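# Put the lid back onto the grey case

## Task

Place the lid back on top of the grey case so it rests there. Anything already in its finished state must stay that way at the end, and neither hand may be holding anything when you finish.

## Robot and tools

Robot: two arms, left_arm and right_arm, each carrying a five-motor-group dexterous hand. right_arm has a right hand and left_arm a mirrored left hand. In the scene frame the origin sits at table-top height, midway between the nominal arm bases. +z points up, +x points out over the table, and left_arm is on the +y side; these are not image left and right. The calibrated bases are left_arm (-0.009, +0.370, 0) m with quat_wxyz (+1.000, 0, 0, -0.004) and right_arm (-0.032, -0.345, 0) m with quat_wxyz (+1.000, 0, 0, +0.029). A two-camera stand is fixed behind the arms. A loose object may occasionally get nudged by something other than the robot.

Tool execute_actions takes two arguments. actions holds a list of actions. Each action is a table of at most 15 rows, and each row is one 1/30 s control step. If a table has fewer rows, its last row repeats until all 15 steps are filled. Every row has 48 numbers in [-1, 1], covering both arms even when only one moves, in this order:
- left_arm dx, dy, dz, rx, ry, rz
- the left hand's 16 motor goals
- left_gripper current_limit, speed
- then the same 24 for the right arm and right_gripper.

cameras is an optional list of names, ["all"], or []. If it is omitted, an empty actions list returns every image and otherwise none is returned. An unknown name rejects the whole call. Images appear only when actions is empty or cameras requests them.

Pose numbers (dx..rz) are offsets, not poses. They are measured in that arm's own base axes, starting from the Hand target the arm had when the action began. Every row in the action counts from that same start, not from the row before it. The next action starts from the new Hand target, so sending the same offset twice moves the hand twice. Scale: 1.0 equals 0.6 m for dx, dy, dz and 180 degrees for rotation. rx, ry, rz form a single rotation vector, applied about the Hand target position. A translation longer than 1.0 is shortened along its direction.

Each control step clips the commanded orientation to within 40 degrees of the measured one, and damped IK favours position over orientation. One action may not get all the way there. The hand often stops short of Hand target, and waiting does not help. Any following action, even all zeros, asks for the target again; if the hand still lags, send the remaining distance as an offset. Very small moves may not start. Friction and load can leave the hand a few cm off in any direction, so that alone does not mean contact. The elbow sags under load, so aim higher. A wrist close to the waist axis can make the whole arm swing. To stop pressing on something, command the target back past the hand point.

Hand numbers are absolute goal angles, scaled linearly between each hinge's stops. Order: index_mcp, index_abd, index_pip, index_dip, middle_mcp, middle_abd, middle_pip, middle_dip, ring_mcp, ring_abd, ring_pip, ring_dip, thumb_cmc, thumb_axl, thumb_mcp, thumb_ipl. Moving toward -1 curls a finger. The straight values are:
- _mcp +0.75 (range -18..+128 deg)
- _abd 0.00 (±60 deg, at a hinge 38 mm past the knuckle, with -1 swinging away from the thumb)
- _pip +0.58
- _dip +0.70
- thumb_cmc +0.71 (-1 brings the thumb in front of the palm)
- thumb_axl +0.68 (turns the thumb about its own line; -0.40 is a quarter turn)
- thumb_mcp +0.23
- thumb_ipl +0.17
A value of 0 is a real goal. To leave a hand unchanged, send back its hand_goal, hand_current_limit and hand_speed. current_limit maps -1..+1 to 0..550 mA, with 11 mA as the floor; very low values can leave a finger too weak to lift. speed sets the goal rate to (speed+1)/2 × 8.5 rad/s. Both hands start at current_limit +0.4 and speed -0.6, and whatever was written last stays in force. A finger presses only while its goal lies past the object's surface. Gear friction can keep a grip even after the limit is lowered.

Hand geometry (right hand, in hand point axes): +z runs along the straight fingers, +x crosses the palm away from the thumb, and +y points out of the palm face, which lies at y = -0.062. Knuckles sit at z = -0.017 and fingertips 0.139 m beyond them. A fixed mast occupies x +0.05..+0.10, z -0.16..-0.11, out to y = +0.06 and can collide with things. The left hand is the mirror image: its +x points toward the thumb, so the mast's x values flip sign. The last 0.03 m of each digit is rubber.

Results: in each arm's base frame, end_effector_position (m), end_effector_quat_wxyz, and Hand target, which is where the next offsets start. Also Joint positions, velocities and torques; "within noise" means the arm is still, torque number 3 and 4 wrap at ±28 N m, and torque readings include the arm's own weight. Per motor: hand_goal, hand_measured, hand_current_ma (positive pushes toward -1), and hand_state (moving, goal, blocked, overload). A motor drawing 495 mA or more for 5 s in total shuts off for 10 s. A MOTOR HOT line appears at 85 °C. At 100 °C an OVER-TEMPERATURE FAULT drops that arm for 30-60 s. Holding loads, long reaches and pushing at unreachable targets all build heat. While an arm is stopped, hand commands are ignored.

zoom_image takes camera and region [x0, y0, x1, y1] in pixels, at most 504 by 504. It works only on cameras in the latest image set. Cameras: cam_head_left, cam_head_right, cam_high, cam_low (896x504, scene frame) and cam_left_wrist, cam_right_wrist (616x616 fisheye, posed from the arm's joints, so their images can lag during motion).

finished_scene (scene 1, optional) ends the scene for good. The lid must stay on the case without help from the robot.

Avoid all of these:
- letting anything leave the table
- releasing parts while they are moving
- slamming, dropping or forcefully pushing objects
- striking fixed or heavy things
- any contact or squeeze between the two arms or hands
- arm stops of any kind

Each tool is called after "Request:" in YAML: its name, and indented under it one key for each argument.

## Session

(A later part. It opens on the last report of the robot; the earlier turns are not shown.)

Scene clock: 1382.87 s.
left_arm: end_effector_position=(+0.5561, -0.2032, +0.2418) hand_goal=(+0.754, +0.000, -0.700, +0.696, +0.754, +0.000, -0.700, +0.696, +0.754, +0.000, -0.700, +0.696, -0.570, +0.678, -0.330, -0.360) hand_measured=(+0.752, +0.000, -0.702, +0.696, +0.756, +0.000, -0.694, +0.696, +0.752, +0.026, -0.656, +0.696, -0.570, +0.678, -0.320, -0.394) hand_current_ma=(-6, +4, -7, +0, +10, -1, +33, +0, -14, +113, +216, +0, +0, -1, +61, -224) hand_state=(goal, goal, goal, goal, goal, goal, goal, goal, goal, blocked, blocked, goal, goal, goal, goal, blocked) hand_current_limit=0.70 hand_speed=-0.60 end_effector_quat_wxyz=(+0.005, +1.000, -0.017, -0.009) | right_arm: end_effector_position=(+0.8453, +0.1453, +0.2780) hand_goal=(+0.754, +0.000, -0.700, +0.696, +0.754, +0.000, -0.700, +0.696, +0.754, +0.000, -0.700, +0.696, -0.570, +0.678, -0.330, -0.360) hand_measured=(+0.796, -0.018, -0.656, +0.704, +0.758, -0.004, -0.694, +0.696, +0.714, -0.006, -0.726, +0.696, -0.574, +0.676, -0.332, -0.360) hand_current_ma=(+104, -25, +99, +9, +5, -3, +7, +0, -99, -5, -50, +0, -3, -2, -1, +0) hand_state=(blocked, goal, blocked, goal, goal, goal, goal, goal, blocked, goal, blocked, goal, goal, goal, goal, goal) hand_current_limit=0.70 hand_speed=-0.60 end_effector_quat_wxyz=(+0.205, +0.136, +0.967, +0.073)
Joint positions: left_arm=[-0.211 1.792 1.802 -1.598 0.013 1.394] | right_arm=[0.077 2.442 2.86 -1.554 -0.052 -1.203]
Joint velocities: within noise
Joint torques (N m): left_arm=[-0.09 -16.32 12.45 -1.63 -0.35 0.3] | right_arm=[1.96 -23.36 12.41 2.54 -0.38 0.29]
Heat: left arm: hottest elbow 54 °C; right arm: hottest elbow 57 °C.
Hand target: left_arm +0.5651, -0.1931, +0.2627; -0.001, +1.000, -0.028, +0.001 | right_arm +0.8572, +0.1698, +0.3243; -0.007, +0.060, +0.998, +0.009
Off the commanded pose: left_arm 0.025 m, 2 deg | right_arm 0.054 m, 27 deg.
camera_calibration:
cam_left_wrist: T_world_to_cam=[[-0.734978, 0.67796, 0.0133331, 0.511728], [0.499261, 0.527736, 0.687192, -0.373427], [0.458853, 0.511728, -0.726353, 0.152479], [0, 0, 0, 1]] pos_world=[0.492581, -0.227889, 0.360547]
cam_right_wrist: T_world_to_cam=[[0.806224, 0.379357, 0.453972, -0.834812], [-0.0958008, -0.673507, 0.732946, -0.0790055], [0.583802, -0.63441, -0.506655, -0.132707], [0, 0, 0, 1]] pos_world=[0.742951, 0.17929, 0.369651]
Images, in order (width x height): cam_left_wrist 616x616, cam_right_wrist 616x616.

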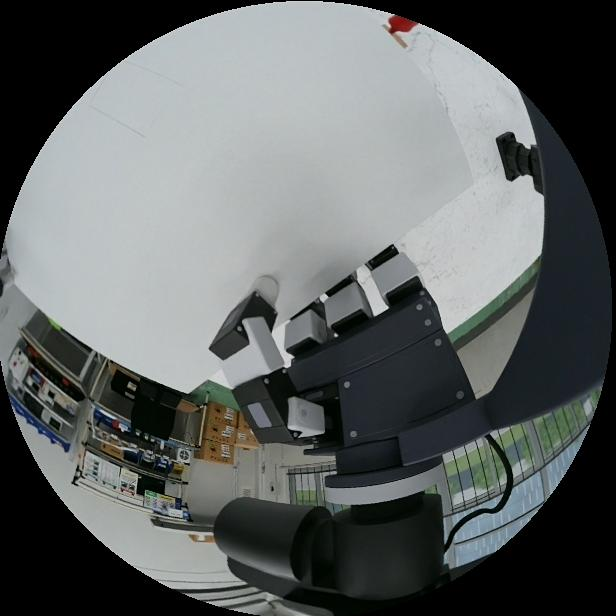

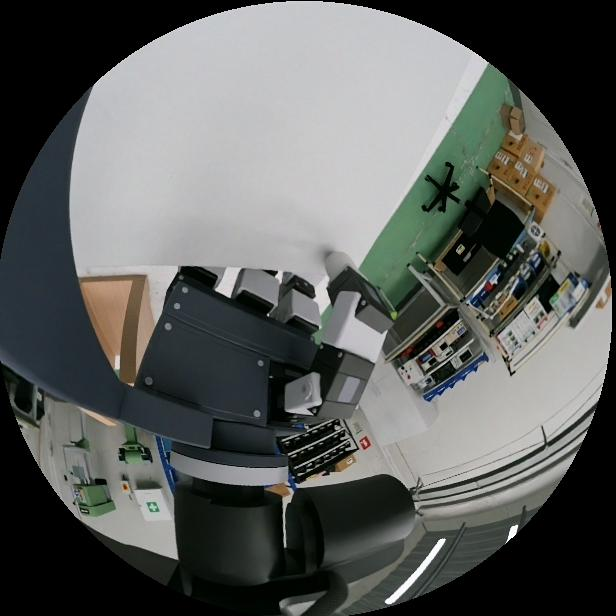

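Request:
execute_actions:
  actions:
    - [[-0.005,-0.012,-0.02,0,0,0,0.754,0,-0.7,0.696,0.754,0,-0.7,0.696,0.754,0,-0.7,0.696,-0.57,0.678,-0.33,-0.36,0.7,-0.6,-0.012,-0.03,0.02,0,0,0,0.754,0,-0.7,0.696,0.754,0,-0.7,0.696,0.754,0,-0.7,0.696,-0.57,0.678,-0.33,-0.36,0.7,-0.6]]
  cameras: ["cam_low","cam_head_left","cam_high"]

Request:
zoom_image:
  camera: "cam_high"
  region: [570, 290, 650, 370]

Request:
zoom_image:
  camera: "cam_high"
  region: [390, 400, 490, 480]

Request:
zoom_image:
  camera: "cam_low"
  region: [420, 110, 700, 200]

Request:
zoom_image:
  camera: "cam_head_left"
  region: [380, 210, 460, 260]

Request:
zoom_image:
  camera: "cam_head_left"
  region: [500, 210, 580, 260]

Scene clock: 1434.57 s.
left_arm: end_effector_position=(+0.5563, -0.2033, +0.2418) hand_goal=(+0.754, +0.000, -0.700, +0.696, +0.754, +0.000, -0.700, +0.696, +0.754, +0.000, -0.700, +0.696, -0.570, +0.678, -0.330, -0.360) hand_measured=(+0.752, +0.000, -0.702, +0.696, +0.756, +0.000, -0.694, +0.696, +0.752, +0.026, -0.656, +0.696, -0.570, +0.678, -0.320, -0.394) hand_current_ma=(-6, +4, -7, +0, +10, -1, +33, +0, -14, +113, +216, +0, +0, -1, +61, -224) hand_state=(goal, goal, goal, goal, goal, goal, goal, goal, goal, blocked, blocked, goal, goal, goal, goal, blocked) hand_current_limit=0.70 hand_speed=-0.60 end_effector_quat_wxyz=(+0.005, +1.000, -0.017, -0.009) | right_arm: end_effector_position=(+0.8453, +0.1454, +0.2781) hand_goal=(+0.754, +0.000, -0.700, +0.696, +0.754, +0.000, -0.700, +0.696, +0.754, +0.000, -0.700, +0.696, -0.570, +0.678, -0.330, -0.360) hand_measured=(+0.796, -0.018, -0.656, +0.704, +0.758, -0.004, -0.694, +0.696, +0.714, -0.006, -0.726, +0.696, -0.574, +0.676, -0.332, -0.360) hand_current_ma=(+104, -25, +99, +9, +5, -3, +7, +0, -99, -5, -50, +0, -3, -2, -1, +0) hand_state=(blocked, goal, blocked, goal, goal, goal, goal, goal, blocked, goal, blocked, goal, goal, goal, goal, goal) hand_current_limit=0.70 hand_speed=-0.60 end_effector_quat_wxyz=(+0.205, +0.136, +0.967, +0.073)
Joint positions: left_arm=[-0.211 1.792 1.802 -1.597 0.013 1.394] | right_arm=[0.077 2.442 2.86 -1.554 -0.053 -1.203]
Joint torques (N m): left_arm=[-0.97 -16.5 10.14 -0.38 -0.35 0.17] | right_arm=[0.21 -25.52 12.62 1.55 -0.55 0.08]
Heat: left arm: hottest elbow 55 °C; right arm: hottest elbow 56 °C.
Hand target: left_arm +0.5621, -0.2003, +0.2507; -0.001, +1.000, -0.028, +0.001 | right_arm +0.8500, +0.1519, +0.3363; -0.007, +0.060, +0.998, +0.009
Off the commanded pose: left_arm 0.011 m, 2 deg | right_arm 0.059 m, 27 deg.
elbow stopped short (right arm): the move would have taken joint 3 (elbow) straighter than the controller allows.
Images, in order (width x height): cam_head_left 896x504, cam_high 896x504, cam_low 896x504.

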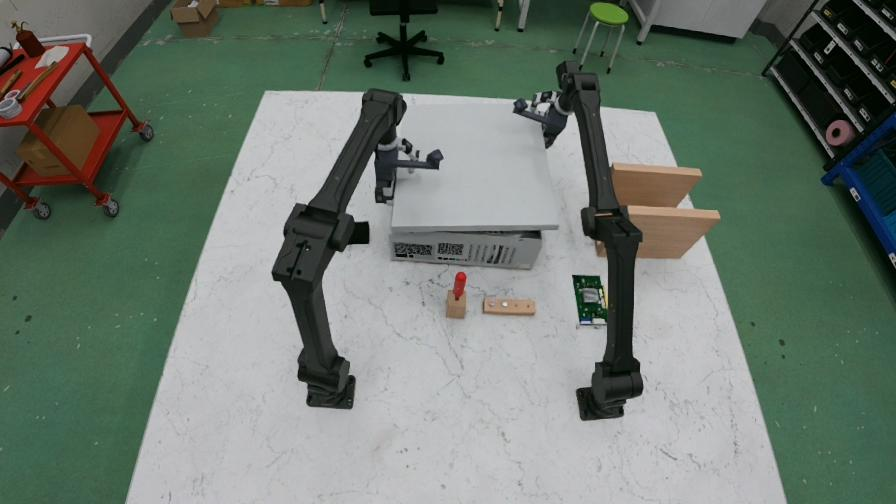

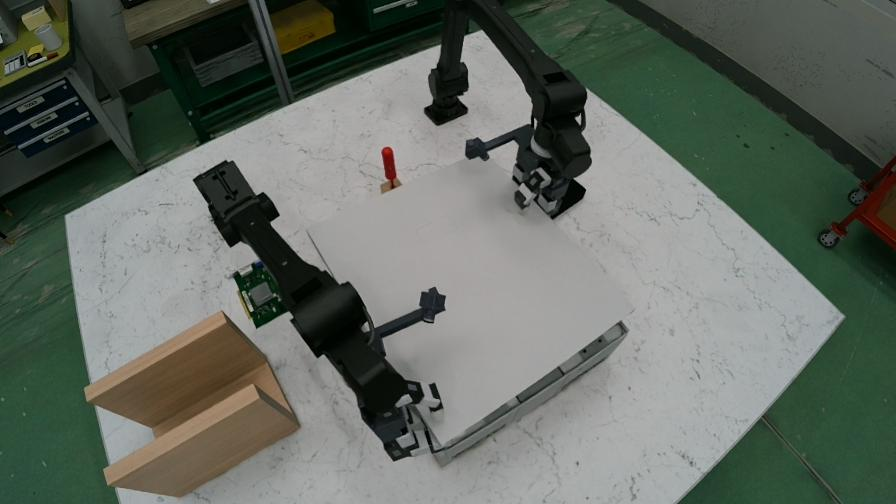

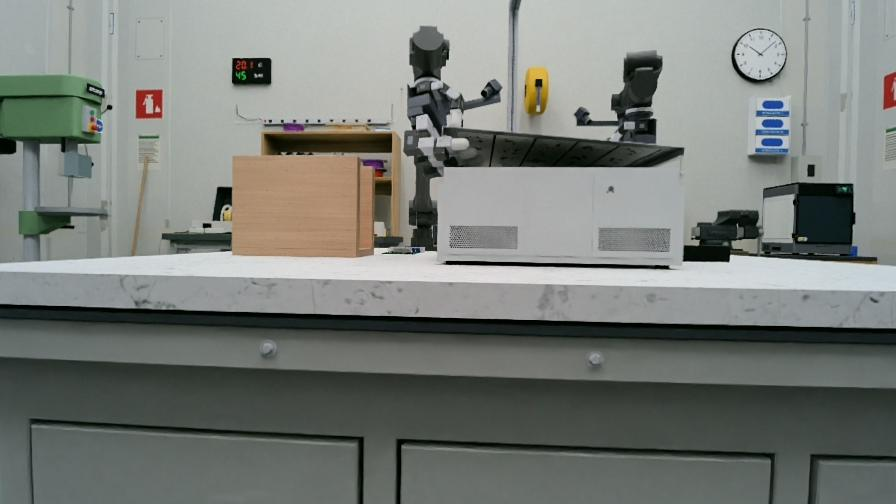

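Scaled by 6.300.

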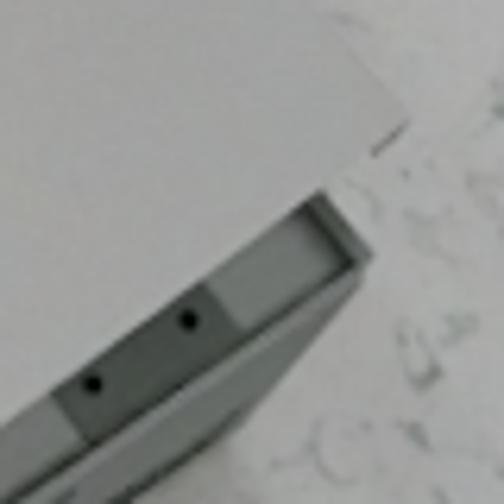

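Scaled by 5.040.

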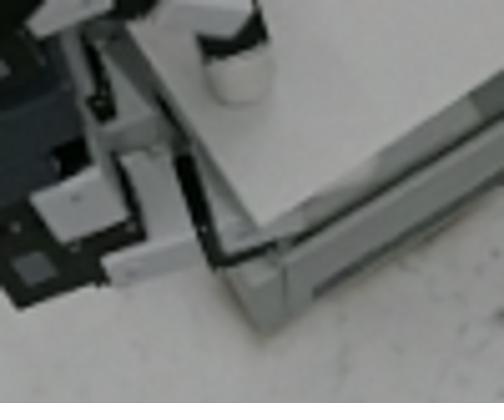

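Scaled by 1.800.

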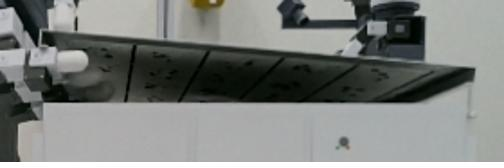

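Scaled by 6.300.

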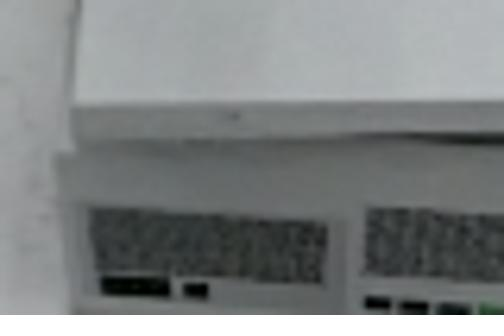

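Scaled by 6.300.

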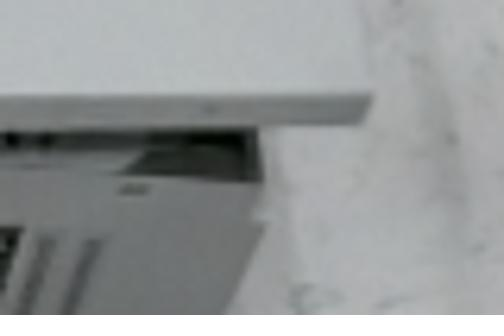

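Request:
execute_actions:
  actions:
    - [[-0.0298,0.0182,0.0355,0,0,0,0.754,0,-0.7,0.696,0.754,0,-0.7,0.696,0.754,0,-0.7,0.696,-0.57,0.678,-0.33,-0.36,0.7,-0.6,-0.019,0.022,0,0,0,0,0.754,0,-0.7,0.696,0.754,0,-0.7,0.696,0.754,0,-0.7,0.696,-0.57,0.678,-0.33,-0.36,0.7,-0.6]]
  cameras: ["cam_low","cam_head_left","cam_high"]

Request:
zoom_image:
  camera: "cam_head_left"
  region: [380, 210, 460, 260]

Request:
zoom_image:
  camera: "cam_head_left"
  region: [500, 210, 580, 260]

Scene clock: 1483.33 s.
left_arm: end_effector_position=(+0.5549, -0.2030, +0.2439) hand_goal=(+0.754, +0.000, -0.700, +0.696, +0.754, +0.000, -0.700, +0.696, +0.754, +0.000, -0.700, +0.696, -0.570, +0.678, -0.330, -0.360) hand_measured=(+0.752, +0.000, -0.700, +0.696, +0.756, +0.000, -0.694, +0.696, +0.748, +0.026, -0.656, +0.696, -0.570, +0.678, -0.320, -0.394) hand_current_ma=(-6, +4, -1, +0, +7, -1, +33, +0, -27, +113, +216, +0, +0, +0, +61, -224) hand_state=(goal, goal, goal, goal, goal, goal, goal, goal, goal, blocked, blocked, goal, goal, goal, goal, blocked) hand_current_limit=0.70 hand_speed=-0.60 end_effector_quat_wxyz=(+0.005, +1.000, -0.017, -0.009) | right_arm: end_effector_position=(+0.8440, +0.1453, +0.2778) hand_goal=(+0.754, +0.000, -0.700, +0.696, +0.754, +0.000, -0.700, +0.696, +0.754, +0.000, -0.700, +0.696, -0.570, +0.678, -0.330, -0.360) hand_measured=(+0.796, -0.018, -0.656, +0.704, +0.758, -0.004, -0.694, +0.696, +0.714, +0.006, -0.726, +0.696, -0.574, +0.676, -0.332, -0.360) hand_current_ma=(+104, -25, +99, +9, +5, -3, +7, +0, -99, +6, -50, +0, -3, -2, -1, +0) hand_state=(blocked, goal, blocked, goal, goal, goal, goal, goal, blocked, goal, blocked, goal, goal, goal, goal, goal) hand_current_limit=0.70 hand_speed=-0.60 end_effector_quat_wxyz=(+0.202, +0.136, +0.967, +0.072)
Joint positions: left_arm=[-0.211 1.788 1.802 -1.601 0.013 1.395] | right_arm=[0.077 2.442 2.862 -1.561 -0.053 -1.202]
Joint torques (N m): left_arm=[-0.15 -20.72 8.91 -1.72 -0.36 0.29] | right_arm=[1.9 -25.52 12.48 0.46 -0.38 0.13]
Heat: left arm: hottest elbow 54 °C; right arm: hottest elbow 55 °C.
Hand target: left_arm +0.5443, -0.1894, +0.2719; -0.001, +1.000, -0.028, +0.001 | right_arm +0.8386, +0.1651, +0.3364; -0.007, +0.060, +0.998, +0.009
Off the commanded pose: left_arm 0.033 m, 2 deg | right_arm 0.062 m, 27 deg.
elbow stopped short (right arm): the move would have taken joint 3 (elbow) straighter than the controller allows.
Images, in order (width x height): cam_head_left 896x504, cam_high 896x504, cam_low 896x504.

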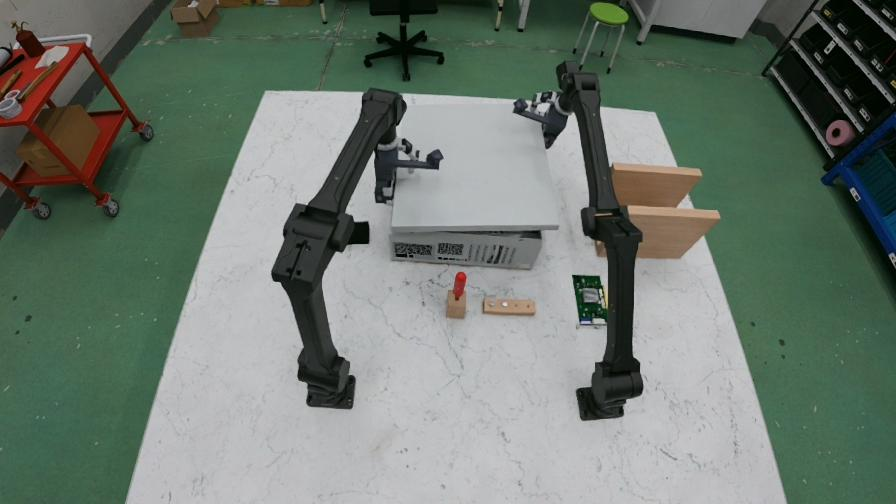

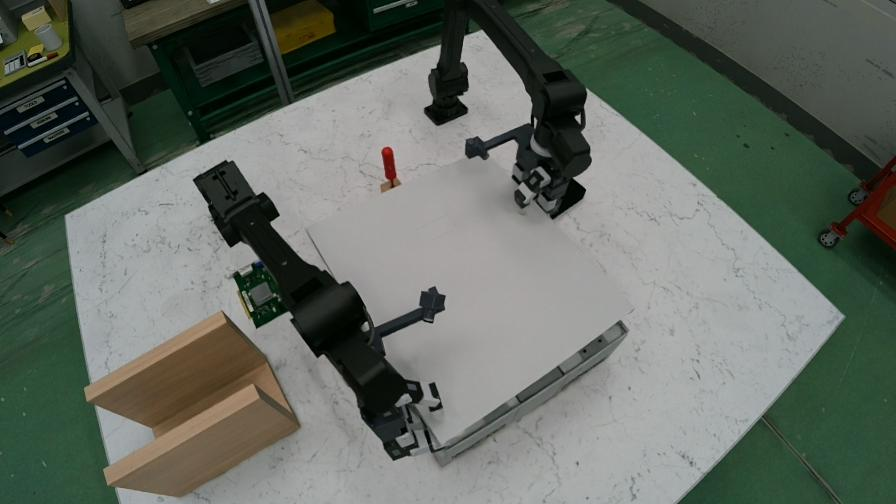

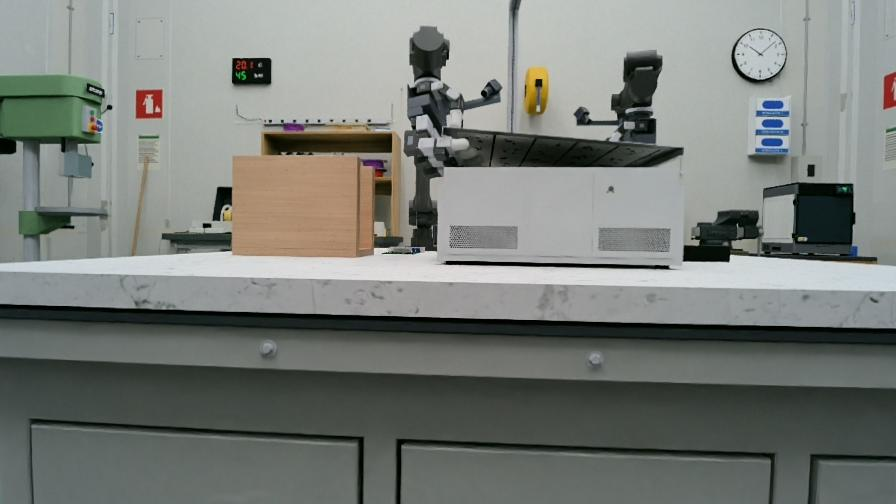

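Scaled by 6.300.

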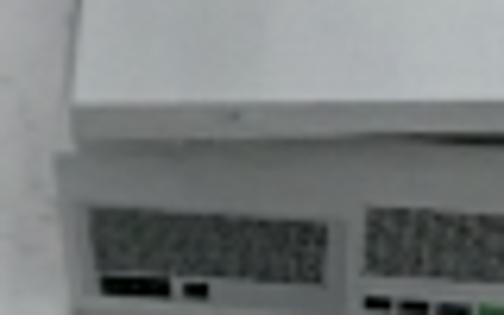

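Scaled by 6.300.

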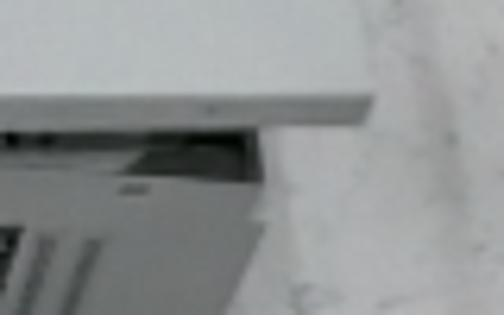

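Request:
execute_actions:
  actions:
    - [[-0.015,0.015,0.02,0,0,0,0.754,0,-0.7,0.696,0.754,0,-0.7,0.696,0.754,0,-0.7,0.696,-0.57,0.678,-0.33,-0.36,0.7,-0.6,-0.02,0.015,0,0,0,0,0.754,0,-0.7,0.696,0.754,0,-0.7,0.696,0.754,0,-0.7,0.696,-0.57,0.678,-0.33,-0.36,0.7,-0.6]]
  cameras: ["cam_low","cam_head_left"]

Request:
zoom_image:
  camera: "cam_head_left"
  region: [370, 190, 570, 280]

Scene clock: 1494.43 s.
left_arm: end_effector_position=(+0.5434, -0.1869, +0.2706) hand_goal=(+0.754, +0.000, -0.700, +0.696, +0.754, +0.000, -0.700, +0.696, +0.754, +0.000, -0.700, +0.696, -0.570, +0.678, -0.330, -0.360) hand_measured=(+0.752, +0.002, -0.700, +0.696, +0.754, +0.000, -0.698, +0.696, +0.788, +0.034, -0.652, +0.696, -0.578, +0.666, -0.302, -0.374) hand_current_ma=(-5, +7, -1, +0, -5, -1, +5, +0, +179, +148, +238, +0, -36, -72, +179, -88) hand_state=(goal, goal, goal, goal, goal, goal, goal, goal, blocked, blocked, blocked, goal, goal, goal, blocked, goal) hand_current_limit=0.70 hand_speed=-0.60 end_effector_quat_wxyz=(+0.002, +1.000, -0.021, +0.002) | right_arm: end_effector_position=(+0.8304, +0.1561, +0.2744) hand_goal=(+0.754, +0.000, -0.700, +0.696, +0.754, +0.000, -0.700, +0.696, +0.754, +0.000, -0.700, +0.696, -0.570, +0.678, -0.330, -0.360) hand_measured=(+0.796, -0.018, -0.656, +0.704, +0.758, -0.004, -0.694, +0.696, +0.754, +0.002, -0.710, +0.696, -0.574, +0.676, -0.332, -0.360) hand_current_ma=(+103, -25, +99, +9, +5, -3, +7, +0, +0, +1, -11, +0, -3, -2, -1, +0) hand_state=(blocked, goal, blocked, goal, goal, goal, goal, goal, goal, goal, goal, goal, goal, goal, goal, goal) hand_current_limit=0.70 hand_speed=-0.60 end_effector_quat_wxyz=(+0.178, +0.131, +0.973, +0.068)
Joint positions: left_arm=[-0.189 1.737 1.802 -1.631 0.003 1.424] | right_arm=[0.092 2.44 2.868 -1.618 -0.051 -1.201]
Joint torques (N m): left_arm=[-0.85 -17.67 8.7 -1.39 0 0.12] | right_arm=[2.26 -25.99 11.88 0.94 -0.48 0.09]
Heat: left arm: hottest elbow 53 °C; right arm: hottest elbow 54 °C.
Hand target: left_arm +0.5353, -0.1804, +0.2839; -0.001, +1.000, -0.028, +0.001 | right_arm +0.8265, +0.1742, +0.3366; -0.007, +0.059, +0.998, +0.009
Off the commanded pose: left_arm 0.017 m, 1 deg | right_arm 0.065 m, 24 deg.
elbow stopped short (right arm): the move would have taken joint 3 (elbow) straighter than the controller allows.
Images, in order (width x height): cam_head_left 896x504, cam_low 896x504.

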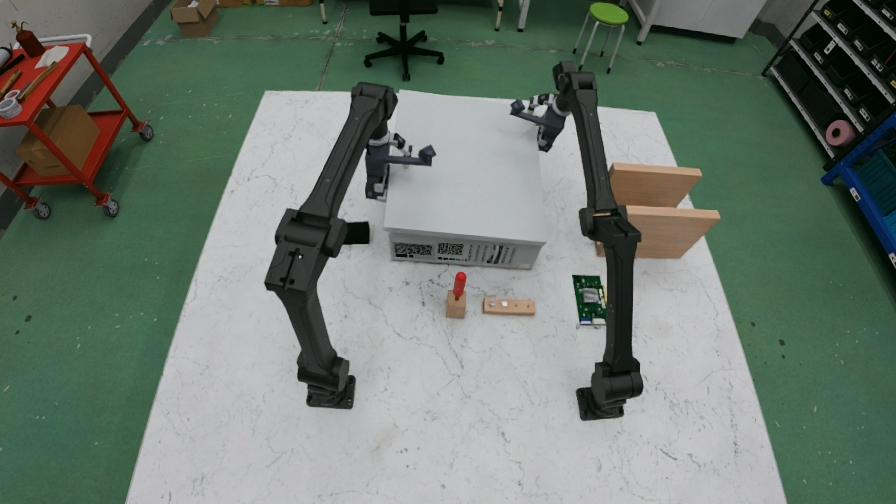

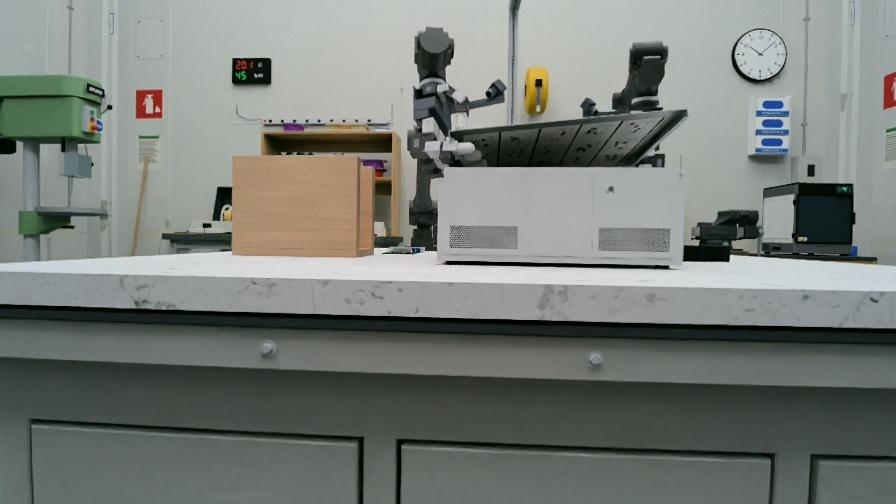

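Scaled by 2.520.

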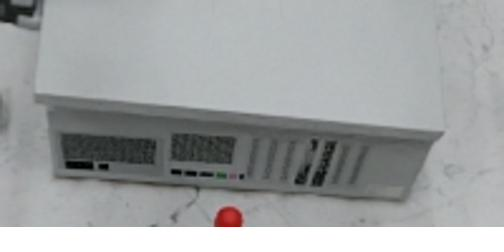

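Request:
execute_actions:
  actions:
    - [[0,0,0,0,0,0,0.754,0,-0.7,0.696,0.754,0,-0.7,0.696,0.754,0,-0.7,0.696,-0.57,0.678,-0.33,-0.36,0.7,-0.6,0.003,-0.045,0,0,0,0,0.754,0,-0.7,0.696,0.754,0,-0.7,0.696,0.754,0,-0.7,0.696,-0.57,0.678,-0.33,-0.36,0.7,-0.6]]
    - [[0,0,0,0,0,0,0.754,0,-0.7,0.696,0.754,0,-0.7,0.696,0.754,0,-0.7,0.696,-0.57,0.678,-0.33,-0.36,0.7,-0.6,0.003,-0.035,0,0,0,0,0.754,0,-0.7,0.696,0.754,0,-0.7,0.696,0.754,0,-0.7,0.696,-0.57,0.678,-0.33,-0.36,0.7,-0.6]]
  cameras: ["cam_low","cam_head_left","cam_right_wrist"]

Request:
zoom_image:
  camera: "cam_low"
  region: [380, 90, 720, 200]

Request:
zoom_image:
  camera: "cam_head_left"
  region: [370, 190, 570, 280]

Scene clock: 1532.77 s.
left_arm: end_effector_position=(+0.5432, -0.1865, +0.2706) hand_goal=(+0.754, +0.000, -0.700, +0.696, +0.754, +0.000, -0.700, +0.696, +0.754, +0.000, -0.700, +0.696, -0.570, +0.678, -0.330, -0.360) hand_measured=(+0.752, +0.002, -0.700, +0.696, +0.754, +0.000, -0.698, +0.696, +0.788, +0.034, -0.652, +0.696, -0.578, +0.666, -0.302, -0.372) hand_current_ma=(-5, +7, -1, +0, -5, -1, +5, +0, +179, +148, +238, +0, -36, -72, +178, -79) hand_state=(goal, goal, goal, goal, goal, goal, goal, goal, blocked, blocked, blocked, goal, goal, goal, blocked, goal) hand_current_limit=0.70 hand_speed=-0.60 end_effector_quat_wxyz=(+0.002, +1.000, -0.022, +0.002) | right_arm: end_effector_position=(+0.8284, +0.1464, +0.2745) hand_goal=(+0.754, +0.000, -0.700, +0.696, +0.754, +0.000, -0.700, +0.696, +0.754, +0.000, -0.700, +0.696, -0.570, +0.678, -0.330, -0.360) hand_measured=(+0.796, -0.018, -0.656, +0.704, +0.758, -0.004, -0.694, +0.696, +0.744, +0.000, -0.708, +0.696, -0.574, +0.676, -0.332, -0.360) hand_current_ma=(+103, -25, +99, +9, +5, -3, +7, +0, -14, +0, -9, +0, -3, -2, -1, +0) hand_state=(blocked, goal, blocked, goal, goal, goal, goal, goal, goal, goal, goal, goal, goal, goal, goal, goal) hand_current_limit=0.70 hand_speed=-0.60 end_effector_quat_wxyz=(+0.172, +0.129, +0.974, +0.076)
Joint positions: left_arm=[-0.188 1.737 1.802 -1.631 0.003 1.426] | right_arm=[0.074 2.44 2.868 -1.629 -0.077 -1.219]
Joint torques (N m): left_arm=[-0.79 -17.73 8.77 -1.39 0.04 0.11] | right_arm=[-1.67 -26.23 11.93 1.01 -0.17 -0.18]
Heat: left arm: hottest elbow 51 °C; right arm: hottest shoulder 53 °C.
Hand target: left_arm +0.5353, -0.1803, +0.2839; -0.001, +1.000, -0.028, +0.001 | right_arm +0.8301, +0.1261, +0.3366; -0.007, +0.060, +0.998, +0.009
Off the commanded pose: left_arm 0.017 m, 1 deg | right_arm 0.065 m, 23 deg.
elbow stopped short (right arm): the move would have taken joint 3 (elbow) straighter than the controller allows.
camera_calibration:
cam_right_wrist: T_world_to_cam=[[0.826088, 0.39142, 0.405425, -0.82487], [-0.0342182, -0.683257, 0.729376, -0.125986], [0.562502, -0.616401, -0.551036, -0.0967593], [0, 0, 0, 1]] pos_world=[0.731531, 0.177147, 0.372997]
Images, in order (width x height): cam_head_left 896x504, cam_low 896x504, cam_right_wrist 616x616.

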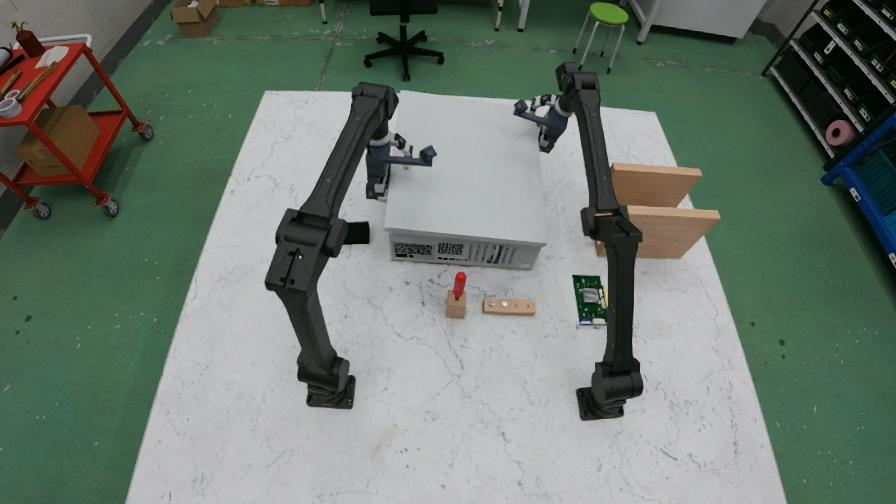

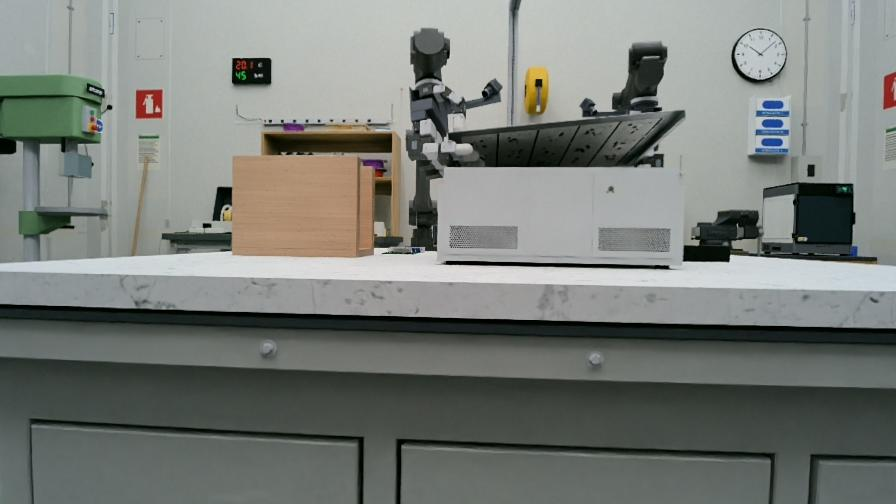

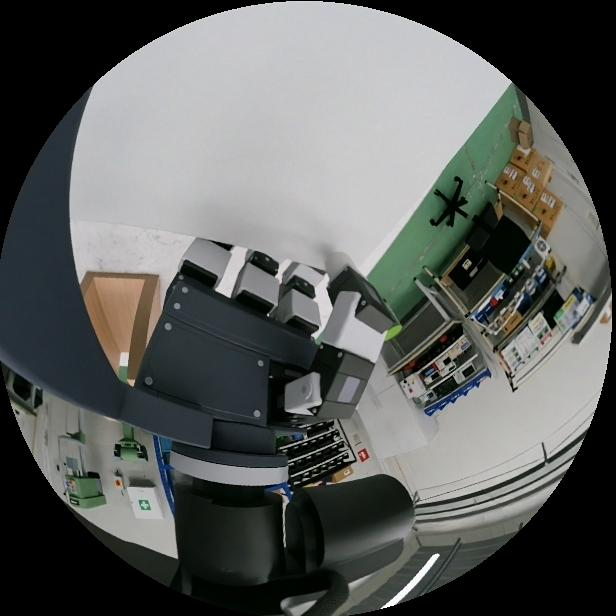

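Scaled by 1.482.

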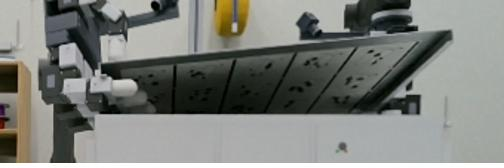

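Scaled by 2.520.

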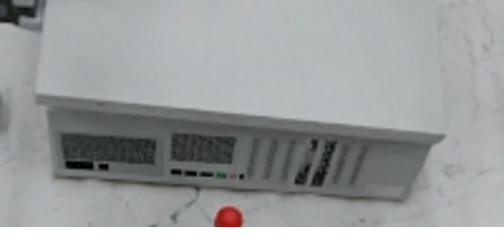

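Request:
execute_actions:
  actions:
    - [[0,0,0,0,0,0,0.754,0,-0.7,0.696,0.754,0,-0.7,0.696,0.754,0,-0.7,0.696,-0.57,0.678,-0.33,-0.36,0.7,-0.6,0.003,-0.06,0,0,0,0,0.754,0,-0.7,0.696,0.754,0,-0.7,0.696,0.754,0,-0.7,0.696,-0.57,0.678,-0.33,-0.36,0.7,-0.6]]
  cameras: ["cam_low","cam_head_left","cam_right_wrist"]

Request:
zoom_image:
  camera: "cam_low"
  region: [380, 90, 720, 200]

Request:
zoom_image:
  camera: "cam_head_left"
  region: [370, 190, 570, 280]

Scene clock: 1541.40 s.
left_arm: end_effector_position=(+0.5428, -0.1865, +0.2705) hand_goal=(+0.754, +0.000, -0.700, +0.696, +0.754, +0.000, -0.700, +0.696, +0.754, +0.000, -0.700, +0.696, -0.570, +0.678, -0.330, -0.360) hand_measured=(+0.752, +0.002, -0.700, +0.696, +0.754, +0.000, -0.698, +0.696, +0.788, +0.034, -0.652, +0.696, -0.578, +0.666, -0.302, -0.370) hand_current_ma=(-5, +7, -1, +0, -5, -1, +5, +0, +179, +148, +238, +0, -37, -72, +178, -67) hand_state=(goal, goal, goal, goal, goal, goal, goal, goal, blocked, blocked, blocked, goal, goal, goal, blocked, goal) hand_current_limit=0.70 hand_speed=-0.60 end_effector_quat_wxyz=(+0.002, +1.000, -0.022, +0.002) | right_arm: end_effector_position=(+0.8265, +0.1414, +0.2755) hand_goal=(+0.754, +0.000, -0.700, +0.696, +0.754, +0.000, -0.700, +0.696, +0.754, +0.000, -0.700, +0.696, -0.570, +0.678, -0.330, -0.360) hand_measured=(+0.796, -0.018, -0.656, +0.704, +0.758, -0.004, -0.694, +0.696, +0.716, -0.002, -0.708, +0.696, -0.574, +0.676, -0.332, -0.360) hand_current_ma=(+103, -25, +99, +9, +4, -3, +5, +0, -92, -2, -9, +0, -3, -2, -1, +0) hand_state=(blocked, goal, blocked, goal, goal, goal, goal, goal, blocked, goal, goal, goal, goal, goal, goal, goal) hand_current_limit=0.70 hand_speed=-0.60 end_effector_quat_wxyz=(+0.169, +0.120, +0.975, +0.084)
Joint positions: left_arm=[-0.188 1.737 1.802 -1.632 0.003 1.428] | right_arm=[0.062 2.44 2.868 -1.632 -0.102 -1.244]
Joint torques (N m): left_arm=[-0.79 -17.85 8.76 -1.37 0.04 0.1] | right_arm=[-3.9 -26.34 11.89 0.84 0.39 -0.26]
Heat: left arm: hottest elbow 51 °C; right arm: hottest shoulder 53 °C.
Hand target: left_arm +0.5353, -0.1803, +0.2839; -0.001, +1.000, -0.028, +0.001 | right_arm +0.8319, +0.0902, +0.3366; -0.007, +0.060, +0.998, +0.009
Off the commanded pose: left_arm 0.016 m, 1 deg | right_arm 0.080 m, 23 deg.
elbow stopped short (right arm): the move would have taken joint 3 (elbow) straighter than the controller allows.
camera_calibration:
cam_right_wrist: T_world_to_cam=[[0.818618, 0.403007, 0.409207, -0.818389], [-0.0183306, -0.693788, 0.719946, -0.139152], [0.574046, -0.596862, -0.56056, -0.107852], [0, 0, 0, 1]] pos_world=[0.72931, 0.168902, 0.374615]
Images, in order (width x height): cam_head_left 896x504, cam_low 896x504, cam_right_wrist 616x616.

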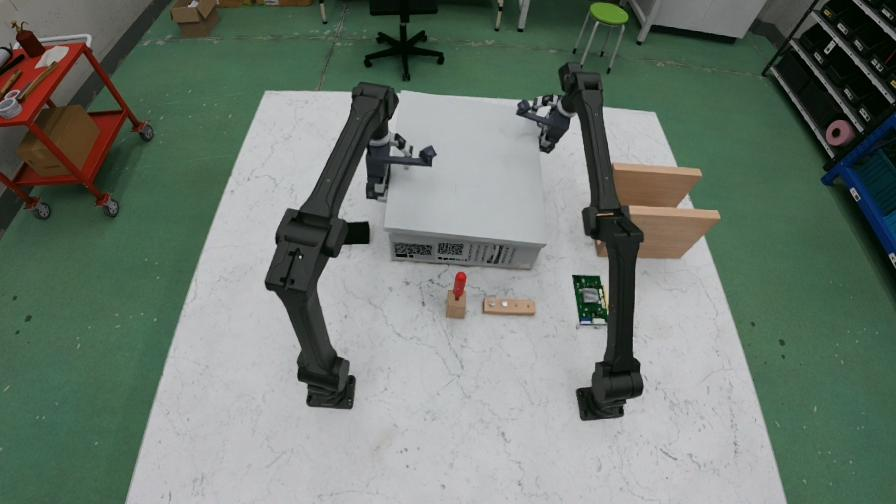

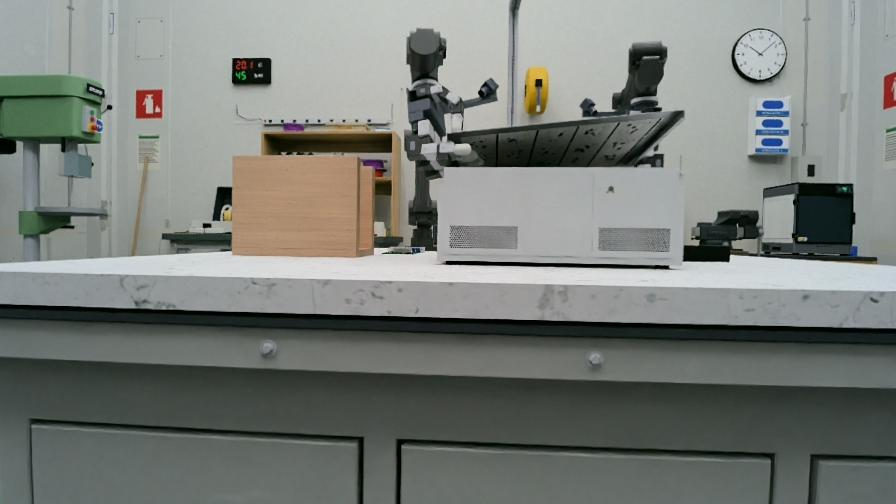

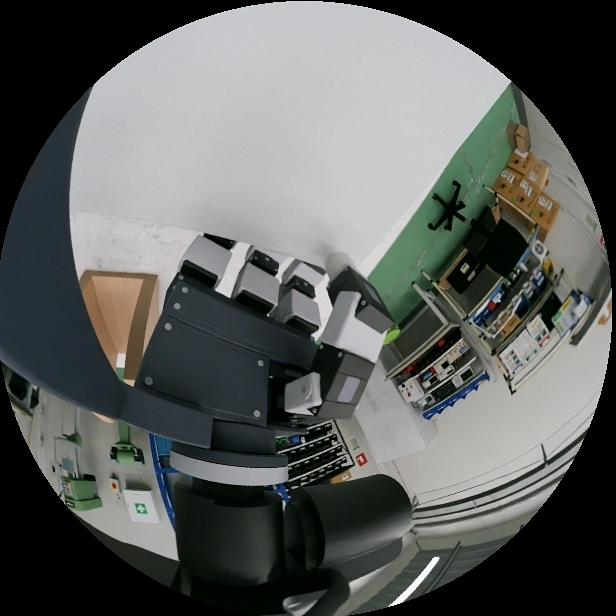

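Scaled by 1.482.

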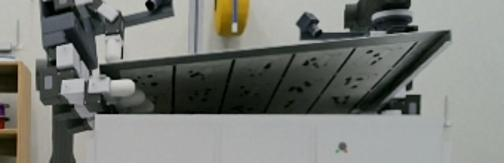

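Scaled by 2.520.

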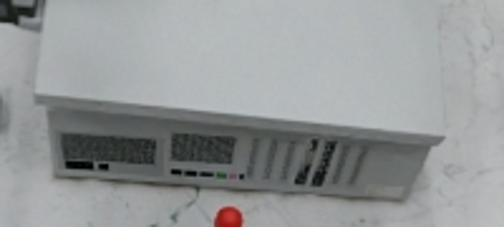

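Request:
execute_actions:
  actions:
    - [[0,0,0,0,0,0,0.754,0,-0.7,0.696,0.754,0,-0.7,0.696,0.754,0,-0.7,0.696,-0.57,0.678,-0.33,-0.36,0.7,-0.6,0,0.045,0,0,0,0,0.754,0,-0.52,0.696,0.754,0,-0.45,0.696,0.754,0,-0.4,0.696,-0.57,0.678,-0.2,-0.2,0.7,-0.7]]
  cameras: ["cam_low","cam_right_wrist"]

Request:
zoom_image:
  camera: "cam_low"
  region: [380, 90, 720, 200]

Request:
zoom_image:
  camera: "cam_right_wrist"
  region: [150, 190, 420, 360]

Scene clock: 1563.93 s.
left_arm: end_effector_position=(+0.5413, -0.1858, +0.2701) hand_goal=(+0.754, +0.000, -0.700, +0.696, +0.754, +0.000, -0.700, +0.696, +0.754, +0.000, -0.700, +0.696, -0.570, +0.678, -0.330, -0.360) hand_measured=(+0.752, +0.002, -0.700, +0.696, +0.754, +0.000, -0.698, +0.696, +0.788, +0.034, -0.652, +0.696, -0.578, +0.666, -0.306, -0.370) hand_current_ma=(-5, +7, -1, +0, -5, -1, +5, +0, +179, +148, +238, +0, -37, -69, +148, -65) hand_state=(goal, goal, goal, goal, goal, goal, goal, goal, blocked, blocked, blocked, goal, goal, goal, blocked, goal) hand_current_limit=0.70 hand_speed=-0.60 end_effector_quat_wxyz=(+0.000, +1.000, -0.023, -0.001) | right_arm: end_effector_position=(+0.8262, +0.1442, +0.2789) hand_goal=(+0.754, +0.000, -0.520, +0.696, +0.754, +0.000, -0.450, +0.696, +0.754, +0.000, -0.400, +0.696, -0.570, +0.678, -0.200, -0.200) hand_measured=(+0.796, -0.018, -0.490, +0.704, +0.738, -0.004, -0.476, +0.696, +0.690, -0.006, -0.442, +0.696, -0.574, +0.676, -0.210, -0.202) hand_current_ma=(+105, -25, +61, +9, -29, -3, -48, +0, -184, -7, -94, +0, -3, -2, -16, -3) hand_state=(blocked, goal, blocked, goal, goal, goal, blocked, goal, blocked, goal, blocked, goal, goal, goal, goal, goal) hand_current_limit=0.70 hand_speed=-0.70 end_effector_quat_wxyz=(+0.170, +0.124, +0.974, +0.088)
Joint positions: left_arm=[-0.188 1.737 1.802 -1.638 0.001 1.43] | right_arm=[0.065 2.437 2.868 -1.632 -0.106 -1.233]
Joint torques (N m): left_arm=[-0.73 -17.79 8.75 -1.11 0.12 0.08] | right_arm=[-1.73 -25.82 11.85 1.25 0.77 -0.05]
Heat: left arm: hottest elbow 50 °C; right arm: hottest shoulder 54 °C.
Hand target: left_arm +0.5353, -0.1803, +0.2839; -0.001, +1.000, -0.028, +0.001 | right_arm +0.8319, +0.1172, +0.3365; -0.007, +0.059, +0.998, +0.009
Off the commanded pose: left_arm 0.016 m, 1 deg | right_arm 0.064 m, 24 deg.
elbow stopped short (right arm): the move would have taken joint 3 (elbow) straighter than the controller allows.
camera_calibration:
cam_right_wrist: T_world_to_cam=[[0.820289, 0.394671, 0.413957, -0.822018], [-0.023688, -0.699701, 0.714043, -0.132788], [0.571458, -0.595528, -0.564608, -0.10109], [0, 0, 0, 1]] pos_world=[0.728915, 0.171313, 0.37802]
Images, in order (width x height): cam_low 896x504, cam_right_wrist 616x616.

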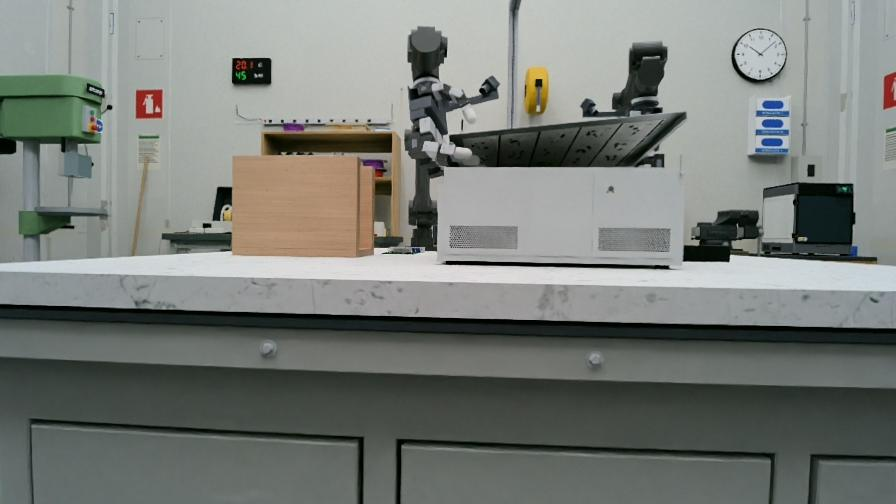

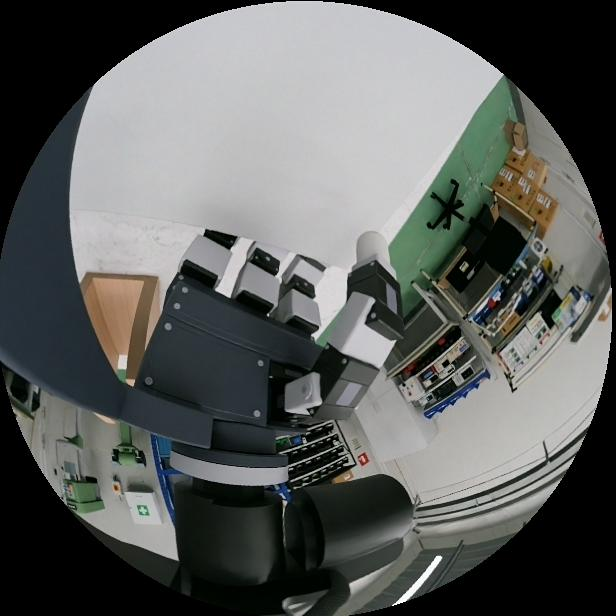

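Scaled by 1.482.

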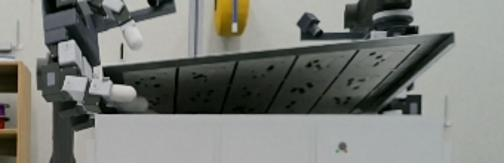

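Scaled by 1.867 from the camera's 616x616 image, which has a finer 880x880 frame.

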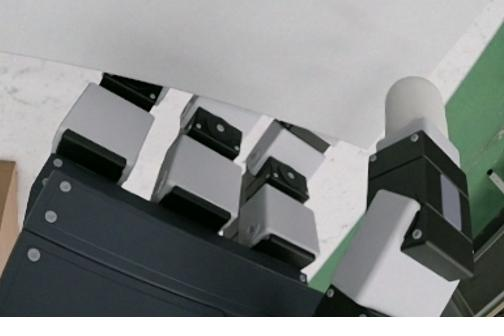

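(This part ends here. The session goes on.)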